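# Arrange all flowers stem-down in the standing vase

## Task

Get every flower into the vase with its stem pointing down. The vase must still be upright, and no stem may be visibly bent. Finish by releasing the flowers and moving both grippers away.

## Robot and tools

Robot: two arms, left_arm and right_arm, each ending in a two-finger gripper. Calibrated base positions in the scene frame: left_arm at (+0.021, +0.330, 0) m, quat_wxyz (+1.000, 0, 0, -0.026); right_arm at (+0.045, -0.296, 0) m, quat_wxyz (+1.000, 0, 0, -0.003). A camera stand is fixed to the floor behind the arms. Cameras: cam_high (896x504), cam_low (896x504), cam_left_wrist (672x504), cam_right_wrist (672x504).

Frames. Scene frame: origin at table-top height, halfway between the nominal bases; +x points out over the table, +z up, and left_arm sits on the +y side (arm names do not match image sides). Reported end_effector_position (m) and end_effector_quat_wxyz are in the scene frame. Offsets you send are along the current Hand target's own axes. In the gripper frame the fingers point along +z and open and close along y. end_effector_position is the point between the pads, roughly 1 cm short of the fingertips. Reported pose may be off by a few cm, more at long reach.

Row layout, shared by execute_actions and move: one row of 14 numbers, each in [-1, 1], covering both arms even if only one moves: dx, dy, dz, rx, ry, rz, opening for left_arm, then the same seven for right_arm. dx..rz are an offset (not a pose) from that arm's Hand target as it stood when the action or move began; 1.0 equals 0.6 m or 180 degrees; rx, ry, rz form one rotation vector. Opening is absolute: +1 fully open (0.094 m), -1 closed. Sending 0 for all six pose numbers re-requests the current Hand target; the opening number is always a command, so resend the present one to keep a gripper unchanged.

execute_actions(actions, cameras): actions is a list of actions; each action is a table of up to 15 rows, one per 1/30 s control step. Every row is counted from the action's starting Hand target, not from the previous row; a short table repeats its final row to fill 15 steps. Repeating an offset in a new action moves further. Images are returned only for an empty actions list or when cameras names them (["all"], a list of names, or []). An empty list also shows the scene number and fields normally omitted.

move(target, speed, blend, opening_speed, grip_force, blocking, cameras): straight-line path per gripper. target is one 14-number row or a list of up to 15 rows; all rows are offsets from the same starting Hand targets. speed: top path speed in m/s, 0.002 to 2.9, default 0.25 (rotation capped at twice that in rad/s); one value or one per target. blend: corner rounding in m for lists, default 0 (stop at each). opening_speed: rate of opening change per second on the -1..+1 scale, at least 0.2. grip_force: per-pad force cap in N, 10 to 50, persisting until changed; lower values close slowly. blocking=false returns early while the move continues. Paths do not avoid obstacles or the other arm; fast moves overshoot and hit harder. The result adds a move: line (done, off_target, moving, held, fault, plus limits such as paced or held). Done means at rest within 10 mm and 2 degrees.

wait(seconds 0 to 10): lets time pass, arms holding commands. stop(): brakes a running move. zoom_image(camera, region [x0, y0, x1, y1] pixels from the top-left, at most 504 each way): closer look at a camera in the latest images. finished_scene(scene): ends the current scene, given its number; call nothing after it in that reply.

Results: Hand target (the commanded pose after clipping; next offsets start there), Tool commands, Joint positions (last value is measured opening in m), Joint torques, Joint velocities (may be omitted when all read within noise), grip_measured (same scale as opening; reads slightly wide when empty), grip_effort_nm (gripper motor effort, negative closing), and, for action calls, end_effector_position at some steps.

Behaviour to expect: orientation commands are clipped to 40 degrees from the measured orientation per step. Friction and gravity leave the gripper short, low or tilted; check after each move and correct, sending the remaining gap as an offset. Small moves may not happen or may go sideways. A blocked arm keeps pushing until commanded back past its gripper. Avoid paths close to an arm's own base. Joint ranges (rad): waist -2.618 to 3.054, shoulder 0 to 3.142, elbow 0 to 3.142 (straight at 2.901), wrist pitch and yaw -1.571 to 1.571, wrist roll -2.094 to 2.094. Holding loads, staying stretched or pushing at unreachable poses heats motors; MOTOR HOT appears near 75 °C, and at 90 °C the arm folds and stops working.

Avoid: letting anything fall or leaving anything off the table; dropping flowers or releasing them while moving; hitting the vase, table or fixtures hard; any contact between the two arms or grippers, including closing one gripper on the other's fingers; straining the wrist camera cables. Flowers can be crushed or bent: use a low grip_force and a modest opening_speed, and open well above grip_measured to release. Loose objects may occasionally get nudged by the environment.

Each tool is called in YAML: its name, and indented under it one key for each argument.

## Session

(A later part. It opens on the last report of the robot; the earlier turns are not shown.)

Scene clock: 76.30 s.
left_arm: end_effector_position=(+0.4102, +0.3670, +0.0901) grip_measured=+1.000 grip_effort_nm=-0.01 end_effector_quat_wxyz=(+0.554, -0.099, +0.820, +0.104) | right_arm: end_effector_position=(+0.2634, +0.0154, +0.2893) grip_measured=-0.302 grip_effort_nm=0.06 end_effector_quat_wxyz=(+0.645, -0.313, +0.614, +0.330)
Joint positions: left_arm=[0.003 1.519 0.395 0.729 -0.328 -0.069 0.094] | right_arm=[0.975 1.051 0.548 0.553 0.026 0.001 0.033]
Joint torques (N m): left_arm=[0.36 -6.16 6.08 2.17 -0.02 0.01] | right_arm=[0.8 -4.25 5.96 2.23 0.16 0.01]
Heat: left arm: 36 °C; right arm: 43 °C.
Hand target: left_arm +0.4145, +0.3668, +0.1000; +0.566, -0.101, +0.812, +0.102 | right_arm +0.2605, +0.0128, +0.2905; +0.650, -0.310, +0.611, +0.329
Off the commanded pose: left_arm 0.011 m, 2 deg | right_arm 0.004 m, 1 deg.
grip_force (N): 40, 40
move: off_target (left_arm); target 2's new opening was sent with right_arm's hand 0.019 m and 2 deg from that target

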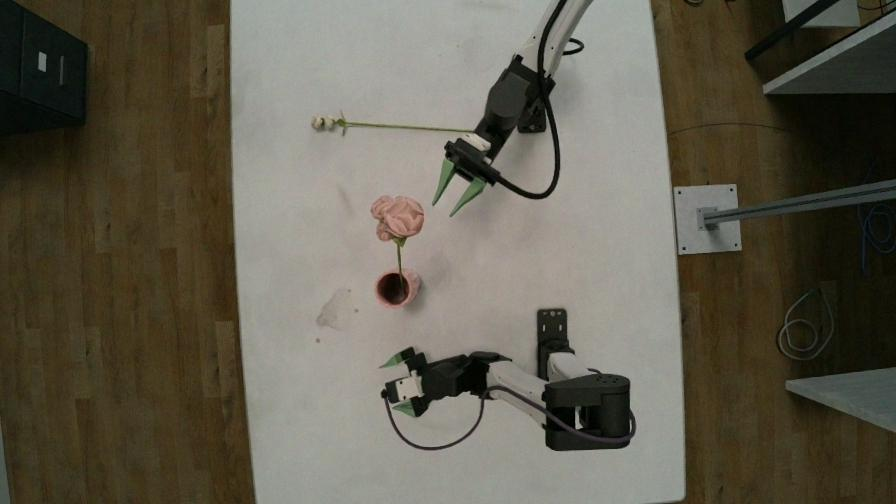

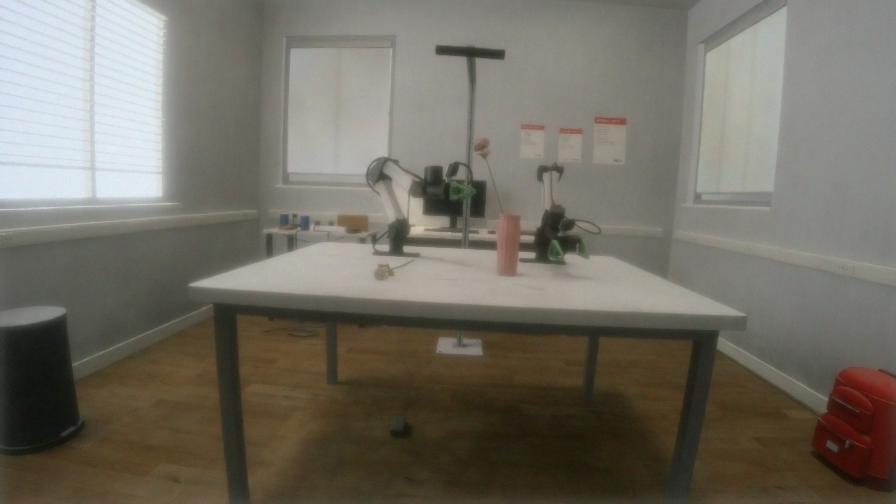

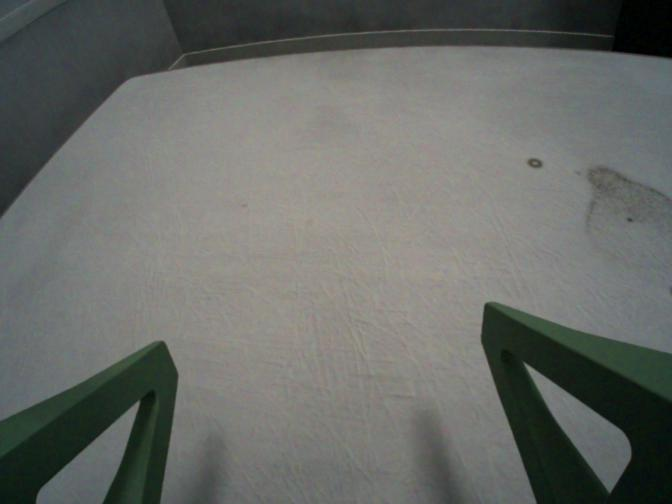

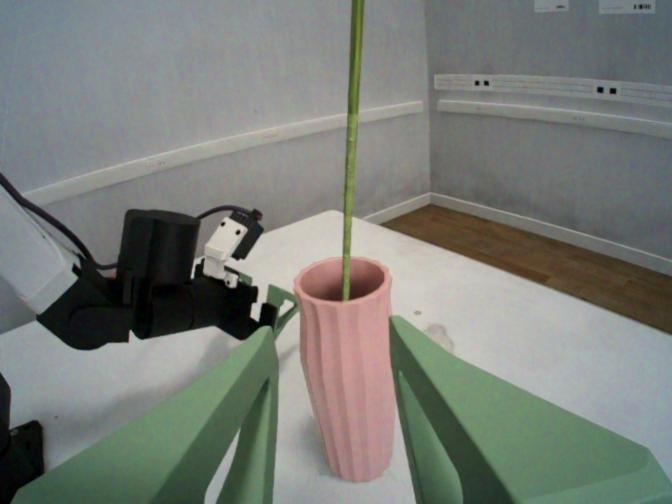

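move:
  target:
    - [0,0,0,0,0,0,1,0,0,0.225,0,0,0,-0.3]
    - [0,0,0,0,0,0,1,0,0,0.225,0,0,0,-1]
    - [0,0,0,0,0,0,1,0,0,0.333,0,0.144,0,-1]
    - [0,0,0,0,0,0,1,0,0,0.333,0,0.144,0,-0.3]
  speed: [0.15,0.1,0.1,0.1]
  cameras: ["all"]

Scene clock: 91.73 s.
left_arm: end_effector_position=(+0.4102, +0.3670, +0.0901) grip_measured=+1.000 grip_effort_nm=-0.01 end_effector_quat_wxyz=(+0.554, -0.099, +0.820, +0.104) | right_arm: end_effector_position=(+0.3703, +0.1712, +0.2866) grip_measured=-0.302 grip_effort_nm=0.07 end_effector_quat_wxyz=(+0.482, -0.386, +0.748, +0.242)
Joint positions: left_arm=[0.003 1.519 0.395 0.729 -0.328 -0.069 0.094] | right_arm=[0.975 1.85 1.7 -0.281 0.026 0.001 0.033]
Joint torques (N m): left_arm=[0.35 -6.13 6.09 2.16 -0.02 0.02] | right_arm=[-1.25 -8.61 10.8 2.2 -0.02 0.12]
Heat: left arm: 37 °C; right arm: 42 °C.
Hand target: left_arm +0.4145, +0.3668, +0.1000; +0.566, -0.101, +0.812, +0.102 | right_arm +0.3785, +0.1736, +0.3026; +0.496, -0.376, +0.741, +0.251
Off the commanded pose: left_arm 0.011 m, 2 deg | right_arm 0.018 m, 2 deg.
grip_force (N): 40, 40
move: off_target (left_arm, right_arm); target 2's new opening was sent with right_arm's hand 0.023 m and 3 deg from that target; target 4's new opening was sent with right_arm's hand 0.017 m and 2 deg from that target

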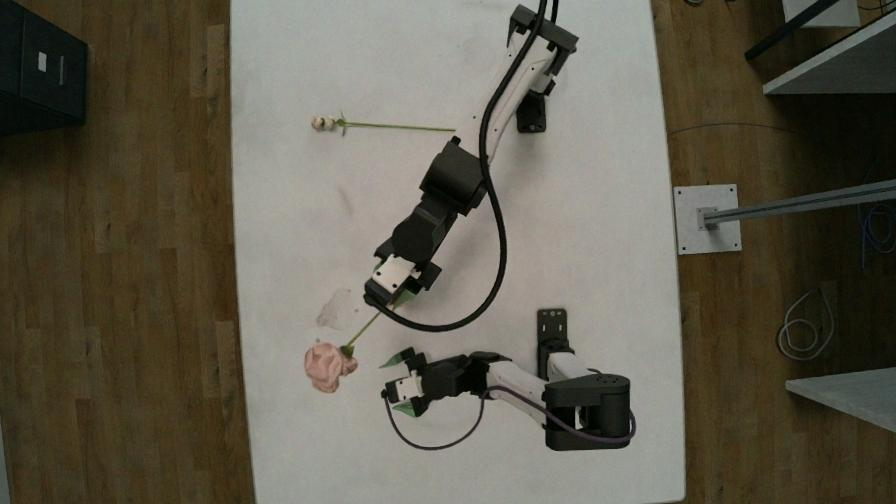

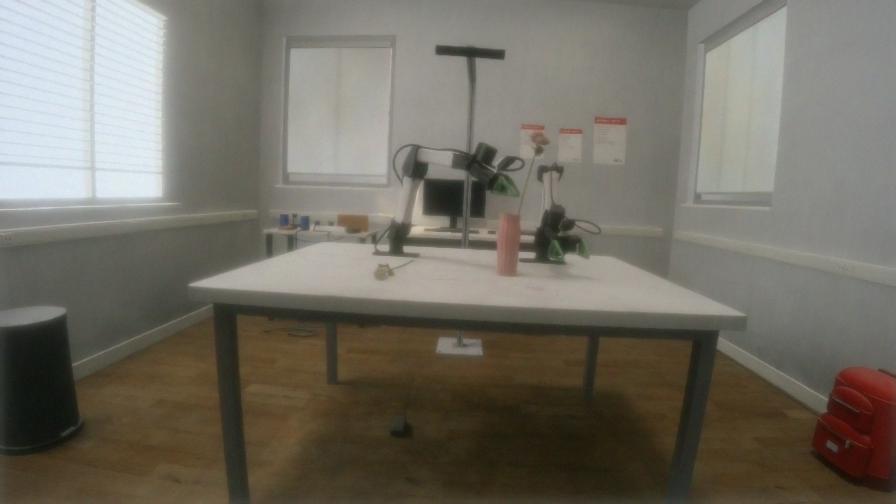

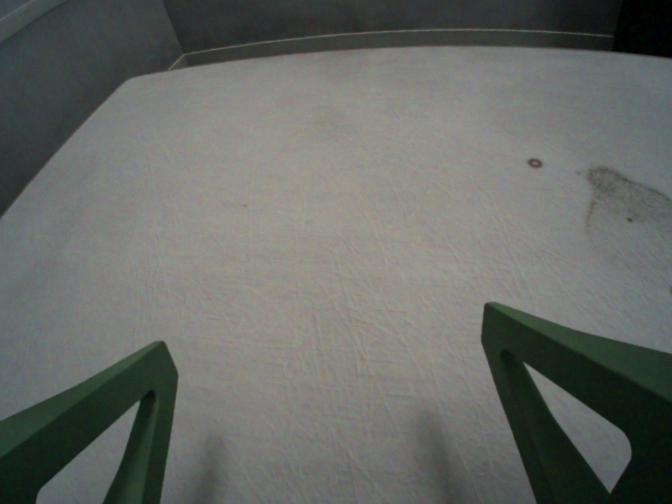

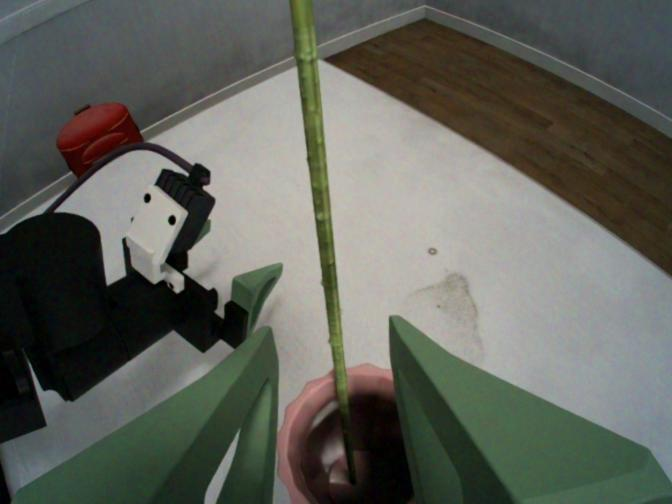

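move:
  target:
    - [0,0,0,0,0,0,1,0,0,-0.3,0,0,0,-0.3]
    - [0,0,0,0,0,0,1,0.4503,-0.4702,-0.3363,0.1969,0.3384,0.2949,0.2]
  speed: [0.2,0.35]
  blend: 0.03
  cameras: ["cam_high","cam_right_wrist"]

Scene clock: 103.73 s.
left_arm: end_effector_position=(+0.4102, +0.3670, +0.0901) grip_measured=+1.000 grip_effort_nm=-0.01 end_effector_quat_wxyz=(+0.554, -0.099, +0.820, +0.104) | right_arm: end_effector_position=(+0.4272, -0.2256, +0.1232) grip_measured=+0.198 grip_effort_nm=0.07 end_effector_quat_wxyz=(-0.014, +0.054, +0.998, +0.004)
Joint positions: left_arm=[0.003 1.519 0.395 0.729 -0.328 -0.069 0.094] | right_arm=[0.18 2.061 1.919 -1.454 -0.014 0.283 0.056]
Joint torques (N m): left_arm=[0.36 -6.17 6.11 2.17 -0.01 0.01] | right_arm=[-0.18 -9.29 8.91 0.3 0.16 0.16]
Heat: left arm: 38 °C; right arm: 43 °C.
Hand target: left_arm +0.4145, +0.3668, +0.1000; +0.566, -0.101, +0.812, +0.102 | right_arm +0.4347, -0.2269, +0.1302; +0.000, +0.059, +0.998, +0.000
Off the commanded pose: left_arm 0.011 m, 2 deg | right_arm 0.010 m, 2 deg.
grip_force (N): 40, 40
move: off_target (left_arm)
Images, in order (width x height): cam_high 896x504, cam_right_wrist 672x504.

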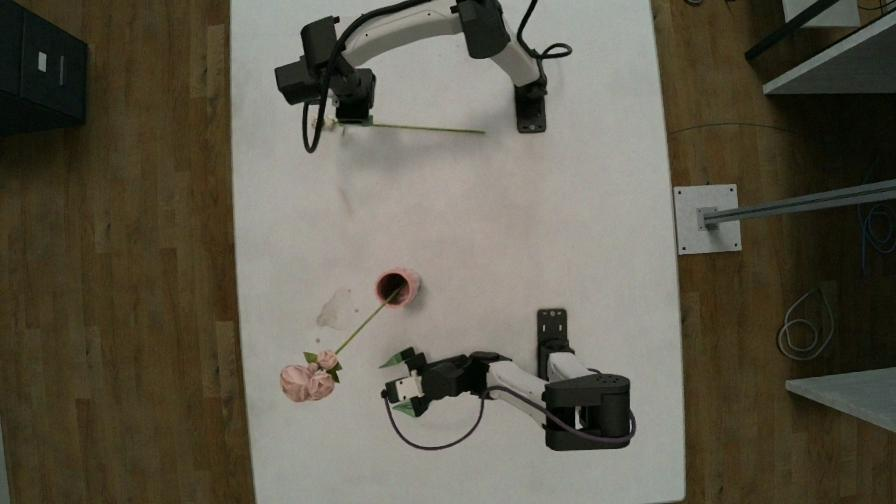

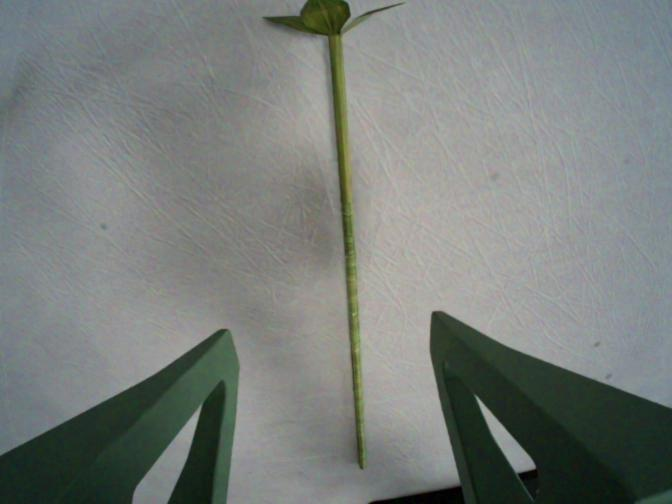

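move:
  target:
    - [0,0,0,0,0,0,1,0,-0.01,0.2,0,0,0,0.2]
    - [0,0,0,0,0,0,1,0,-0.01,0.2,0,0,0,-1]
  speed: 0.12
  cameras: ["cam_right_wrist"]

Scene clock: 117.47 s.
left_arm: end_effector_position=(+0.4102, +0.3670, +0.0901) grip_measured=+1.000 grip_effort_nm=0.00 end_effector_quat_wxyz=(+0.554, -0.099, +0.820, +0.104) | right_arm: end_effector_position=(+0.4324, -0.2263, +0.0142) grip_measured=-0.896 grip_effort_nm=-0.80 end_effector_quat_wxyz=(-0.002, +0.056, +0.998, +0.007)
Joint positions: left_arm=[0.003 1.519 0.395 0.729 -0.328 -0.069 0.094] | right_arm=[0.176 2.105 1.548 -1.015 -0.014 0.283 0.005]
Joint torques (N m): left_arm=[0.34 -6.17 6.11 2.18 -0.01 0.01] | right_arm=[-1.2 -9.44 4.98 0.55 0.17 -0.01]
Heat: left arm: 39 °C; right arm: 46 °C.
Hand target: left_arm +0.4145, +0.3668, +0.1000; +0.566, -0.101, +0.812, +0.102 | right_arm +0.4338, -0.2329, +0.0102; +0.000, +0.059, +0.998, +0.000
Off the commanded pose: left_arm 0.011 m, 2 deg | right_arm 0.008 m, 1 deg.
grip_force (N): 40, 40
move: off_target (left_arm)
Images, in order (width x height): cam_right_wrist 672x504.

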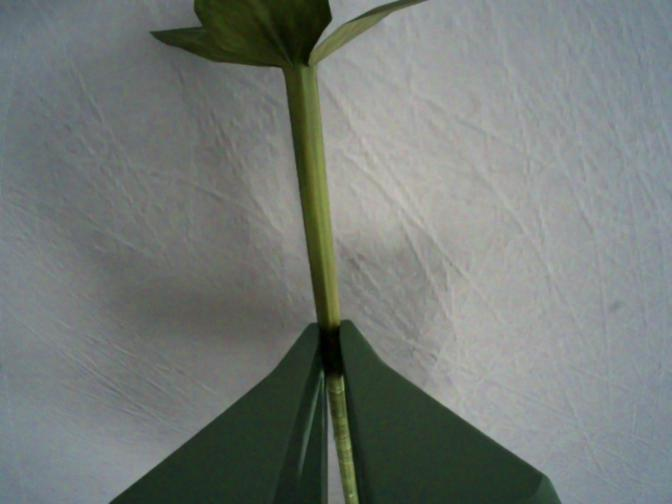

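move:
  target:
    - [0,0,0,0,0,0,1,0,0,-0.33,0,0,0,-1]
    - [0,0,0,0,0,0,1,0.11,0.16,-0.817,-0.1382,-0.4861,-0.1382,-1]
    - [0,0,0,0,0,0,1,0.2348,0.5527,-0.9,-0.2891,-0.4859,-0.2513,-1]
  speed: 0.32
  blend: 0.05
  cameras: ["cam_high","cam_low","cam_right_wrist"]

zoom_image:
  camera: "cam_low"
  region: [390, 40, 590, 290]

zoom_image:
  camera: "cam_high"
  region: [330, 200, 450, 320]

Scene clock: 124.50 s.
left_arm: end_effector_position=(+0.4102, +0.3670, +0.0901) grip_measured=+1.000 grip_effort_nm=-0.01 end_effector_quat_wxyz=(+0.554, -0.099, +0.820, +0.104) | right_arm: end_effector_position=(+0.3380, +0.1132, +0.5297) grip_measured=-0.898 grip_effort_nm=-0.87 end_effector_quat_wxyz=(+0.656, -0.303, +0.603, +0.336)
Joint positions: left_arm=[0.003 1.519 0.395 0.729 -0.328 -0.069 0.094] | right_arm=[0.958 1.649 1.956 -0.219 0.014 0.007 0.005]
Joint torques (N m): left_arm=[0.35 -6.15 6.09 2.17 -0.02 0.02] | right_arm=[0.14 -6.41 9.87 2.32 -0.1 -0.03]
Heat: left arm: 39 °C; right arm: 46 °C.
Hand target: left_arm +0.4145, +0.3668, +0.1000; +0.566, -0.101, +0.812, +0.102 | right_arm +0.3332, +0.1129, +0.5502; +0.670, -0.302, +0.583, +0.347
Off the commanded pose: left_arm 0.011 m, 2 deg | right_arm 0.021 m, 3 deg.
grip_force (N): 40, 40
move: off_target (left_arm, right_arm)
Images, in order (width x height): cam_high 896x504, cam_low 896x504, cam_right_wrist 672x504.

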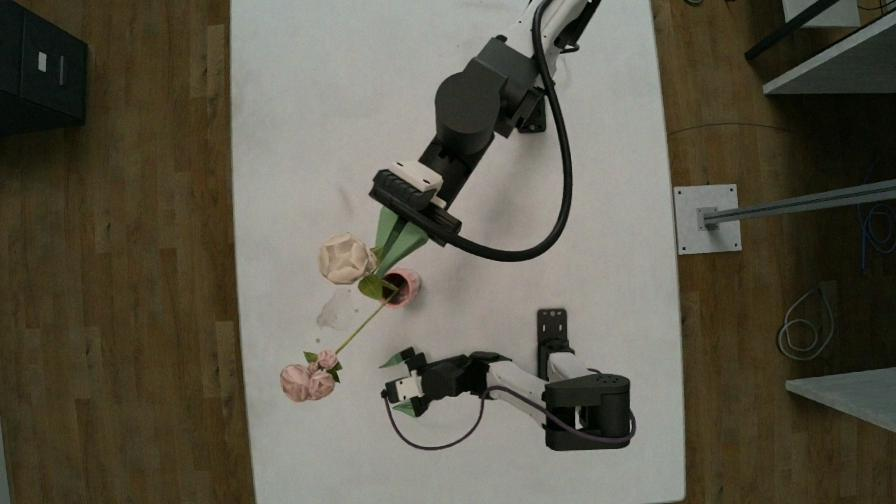

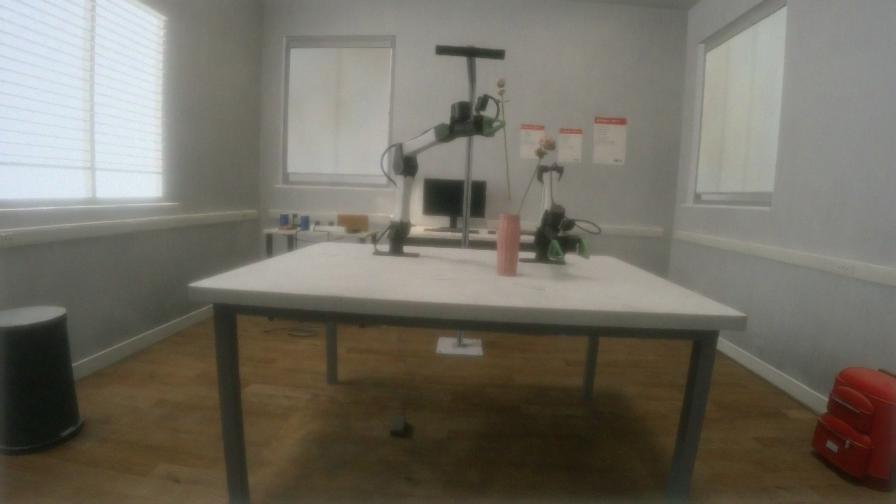

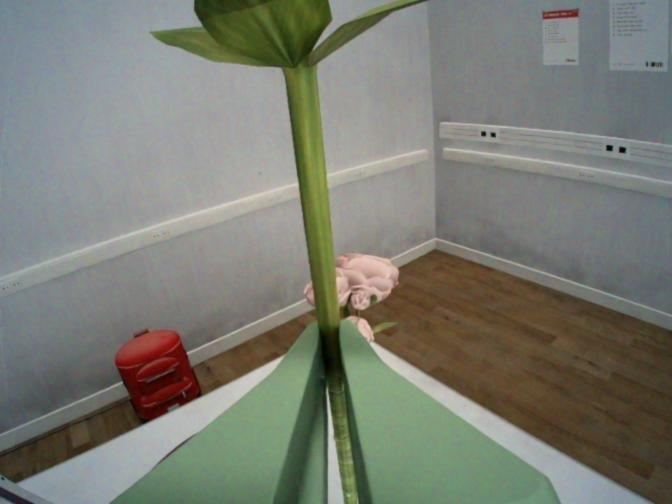

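Scaled by 2.016.

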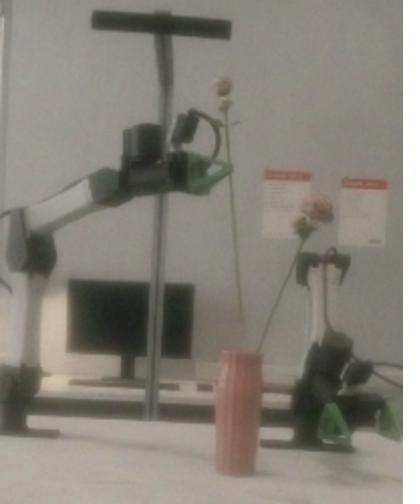

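Scaled by 4.200.

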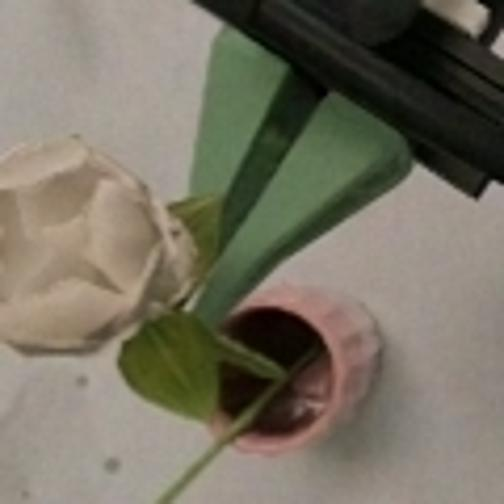

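move:
  target:
    - [0,0,0,0,0,0,1,0.195,0.0167,0.0097,0,0.017,0,-1]
    - [0,0,0,0,0,0,1,0.398,0.0167,0.018,0,0.039,0,-1]
  speed: 0.1
  blend: 0.01
  cameras: ["cam_high","cam_low","cam_right_wrist"]

zoom_image:
  camera: "cam_low"
  region: [440, 90, 590, 290]

zoom_image:
  camera: "cam_high"
  region: [330, 220, 450, 340]

Scene clock: 132.67 s.
left_arm: end_effector_position=(+0.4102, +0.3670, +0.0901) grip_measured=+1.000 grip_effort_nm=-0.01 end_effector_quat_wxyz=(+0.554, -0.099, +0.820, +0.104) | right_arm: end_effector_position=(+0.3519, +0.1531, +0.3124) grip_measured=-0.898 grip_effort_nm=-0.86 end_effector_quat_wxyz=(+0.624, -0.325, +0.630, +0.327)
Joint positions: left_arm=[0.003 1.519 0.395 0.729 -0.328 -0.069 0.094] | right_arm=[0.98 1.689 1.202 0.481 0.015 0.007 0.005]
Joint torques (N m): left_arm=[0.36 -6.17 6.08 2.16 -0.01 0.01] | right_arm=[0.69 -7.8 6.57 2.52 0.14 -0.02]
Heat: left arm: 40 °C; right arm: 45 °C.
Hand target: left_arm +0.4145, +0.3668, +0.1000; +0.566, -0.101, +0.812, +0.102 | right_arm +0.3503, +0.1547, +0.3153; +0.633, -0.322, +0.623, +0.328
Off the commanded pose: left_arm 0.011 m, 2 deg | right_arm 0.004 m, 1 deg.
grip_force (N): 40, 40
move: off_target (left_arm)
Images, in order (width x height): cam_high 896x504, cam_low 896x504, cam_right_wrist 672x504.

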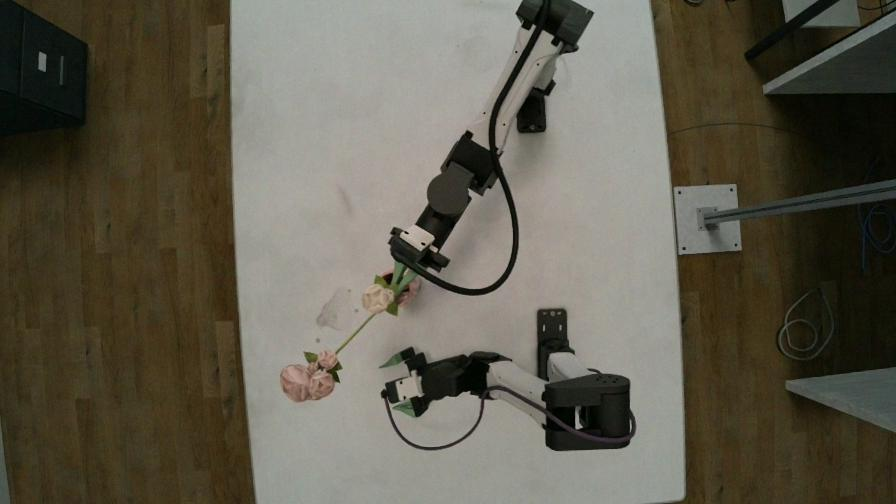

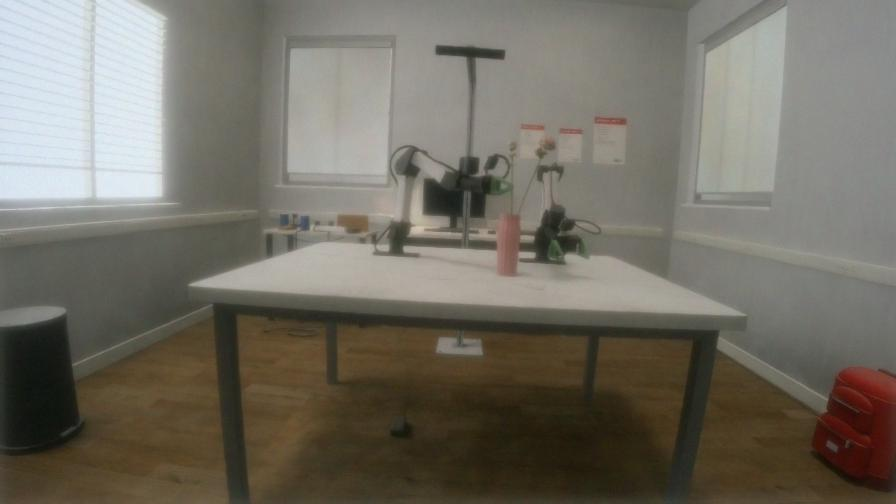

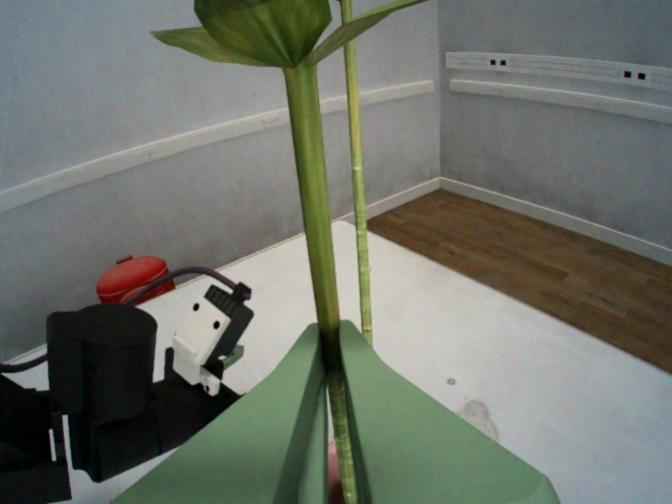

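Scaled by 2.520.

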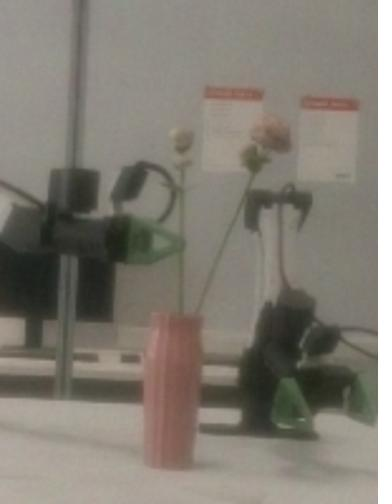

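Scaled by 4.200.

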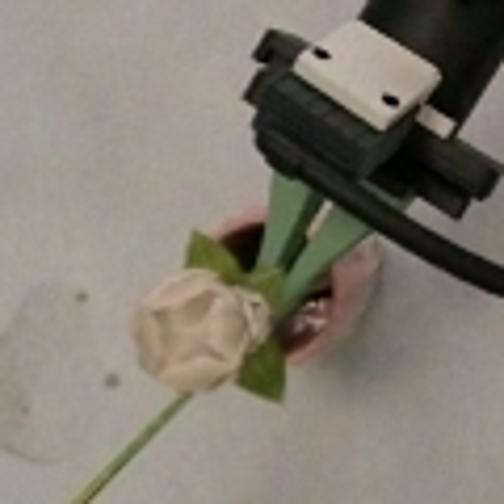

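move:
  target:
    - [0,0,0,0,0,0,1,0.04,0,0,0,0,0,-1]
    - [0,0,0,0,0,0,1,0.04,0,0,0,0,0,-0.4]
    - [0,0,0,0,0,0,1,0.04,0,-0.33,0,0,0,-0.4]
  speed: [0.05,0.05,0.14]
  cameras: ["cam_high","cam_low","cam_right_wrist"]

Scene clock: 137.70 s.
left_arm: end_effector_position=(+0.4102, +0.3670, +0.0901) grip_measured=+1.000 grip_effort_nm=-0.01 end_effector_quat_wxyz=(+0.554, -0.099, +0.820, +0.104) | right_arm: end_effector_position=(+0.2380, -0.0052, +0.2893) grip_measured=-0.402 grip_effort_nm=0.07 end_effector_quat_wxyz=(+0.630, -0.323, +0.624, +0.331)
Joint positions: left_arm=[0.003 1.519 0.395 0.729 -0.328 -0.069 0.094] | right_arm=[1.01 0.873 0.515 0.371 0.044 0.006 0.028]
Joint torques (N m): left_arm=[0.35 -6.17 6.13 2.18 -0.02 0.02] | right_arm=[0.81 -2.66 6.08 2.25 0.16 -0.02]
Heat: left arm: 40 °C; right arm: 45 °C.
Hand target: left_arm +0.4145, +0.3668, +0.1000; +0.566, -0.101, +0.812, +0.102 | right_arm +0.2362, -0.0067, +0.2879; +0.633, -0.322, +0.623, +0.328
Off the commanded pose: left_arm 0.011 m, 2 deg | right_arm 0.003 m, 1 deg.
grip_force (N): 40, 40
move: off_target (left_arm)
Images, in order (width x height): cam_high 896x504, cam_low 896x504, cam_right_wrist 672x504.

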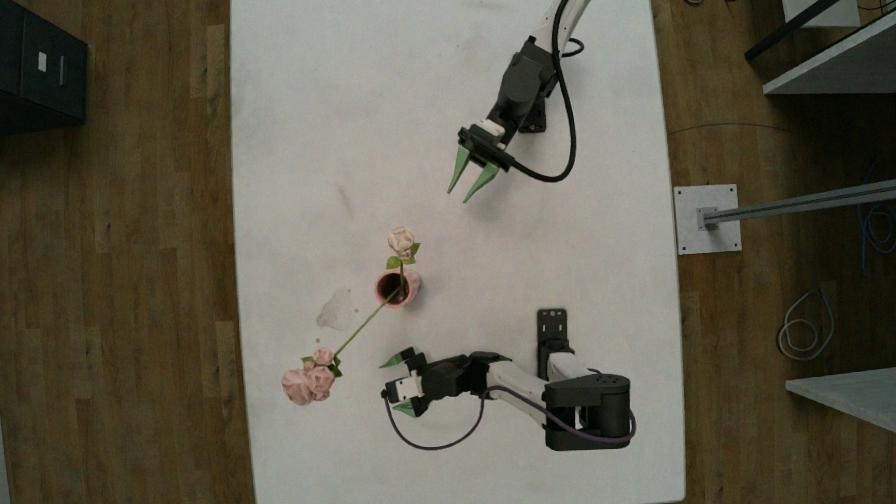

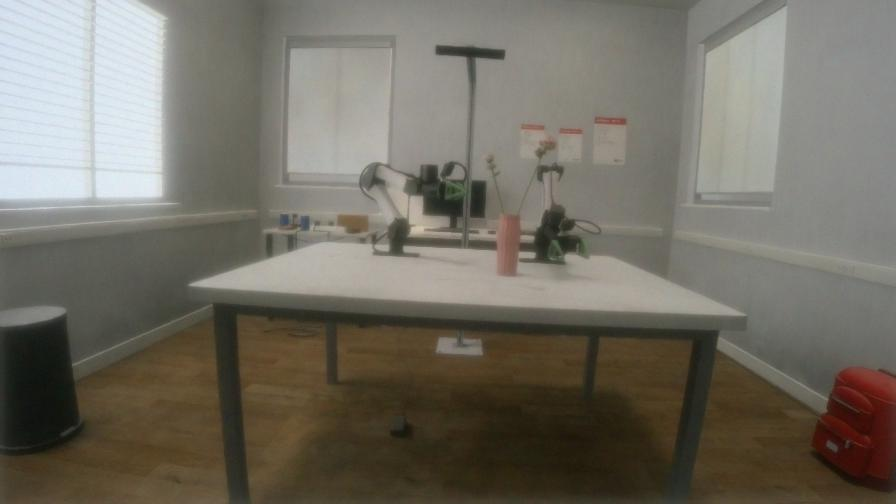

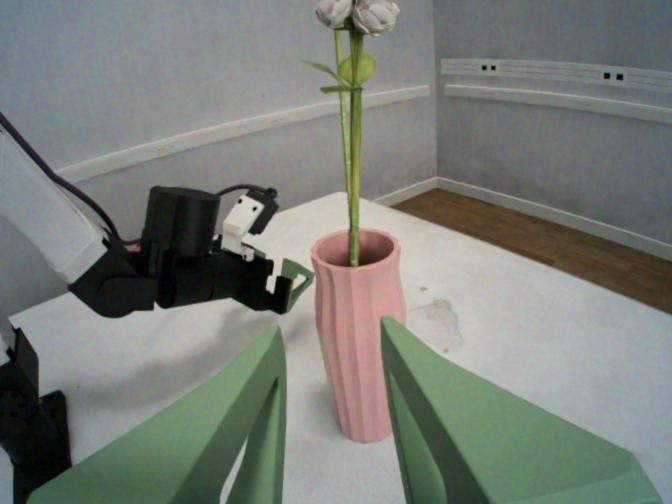

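Both flowers are in the vase with their stems down. The vase is standing, and the gripper is clear.

finished_scene:
  scene: 2

The scene is finished: the task was done.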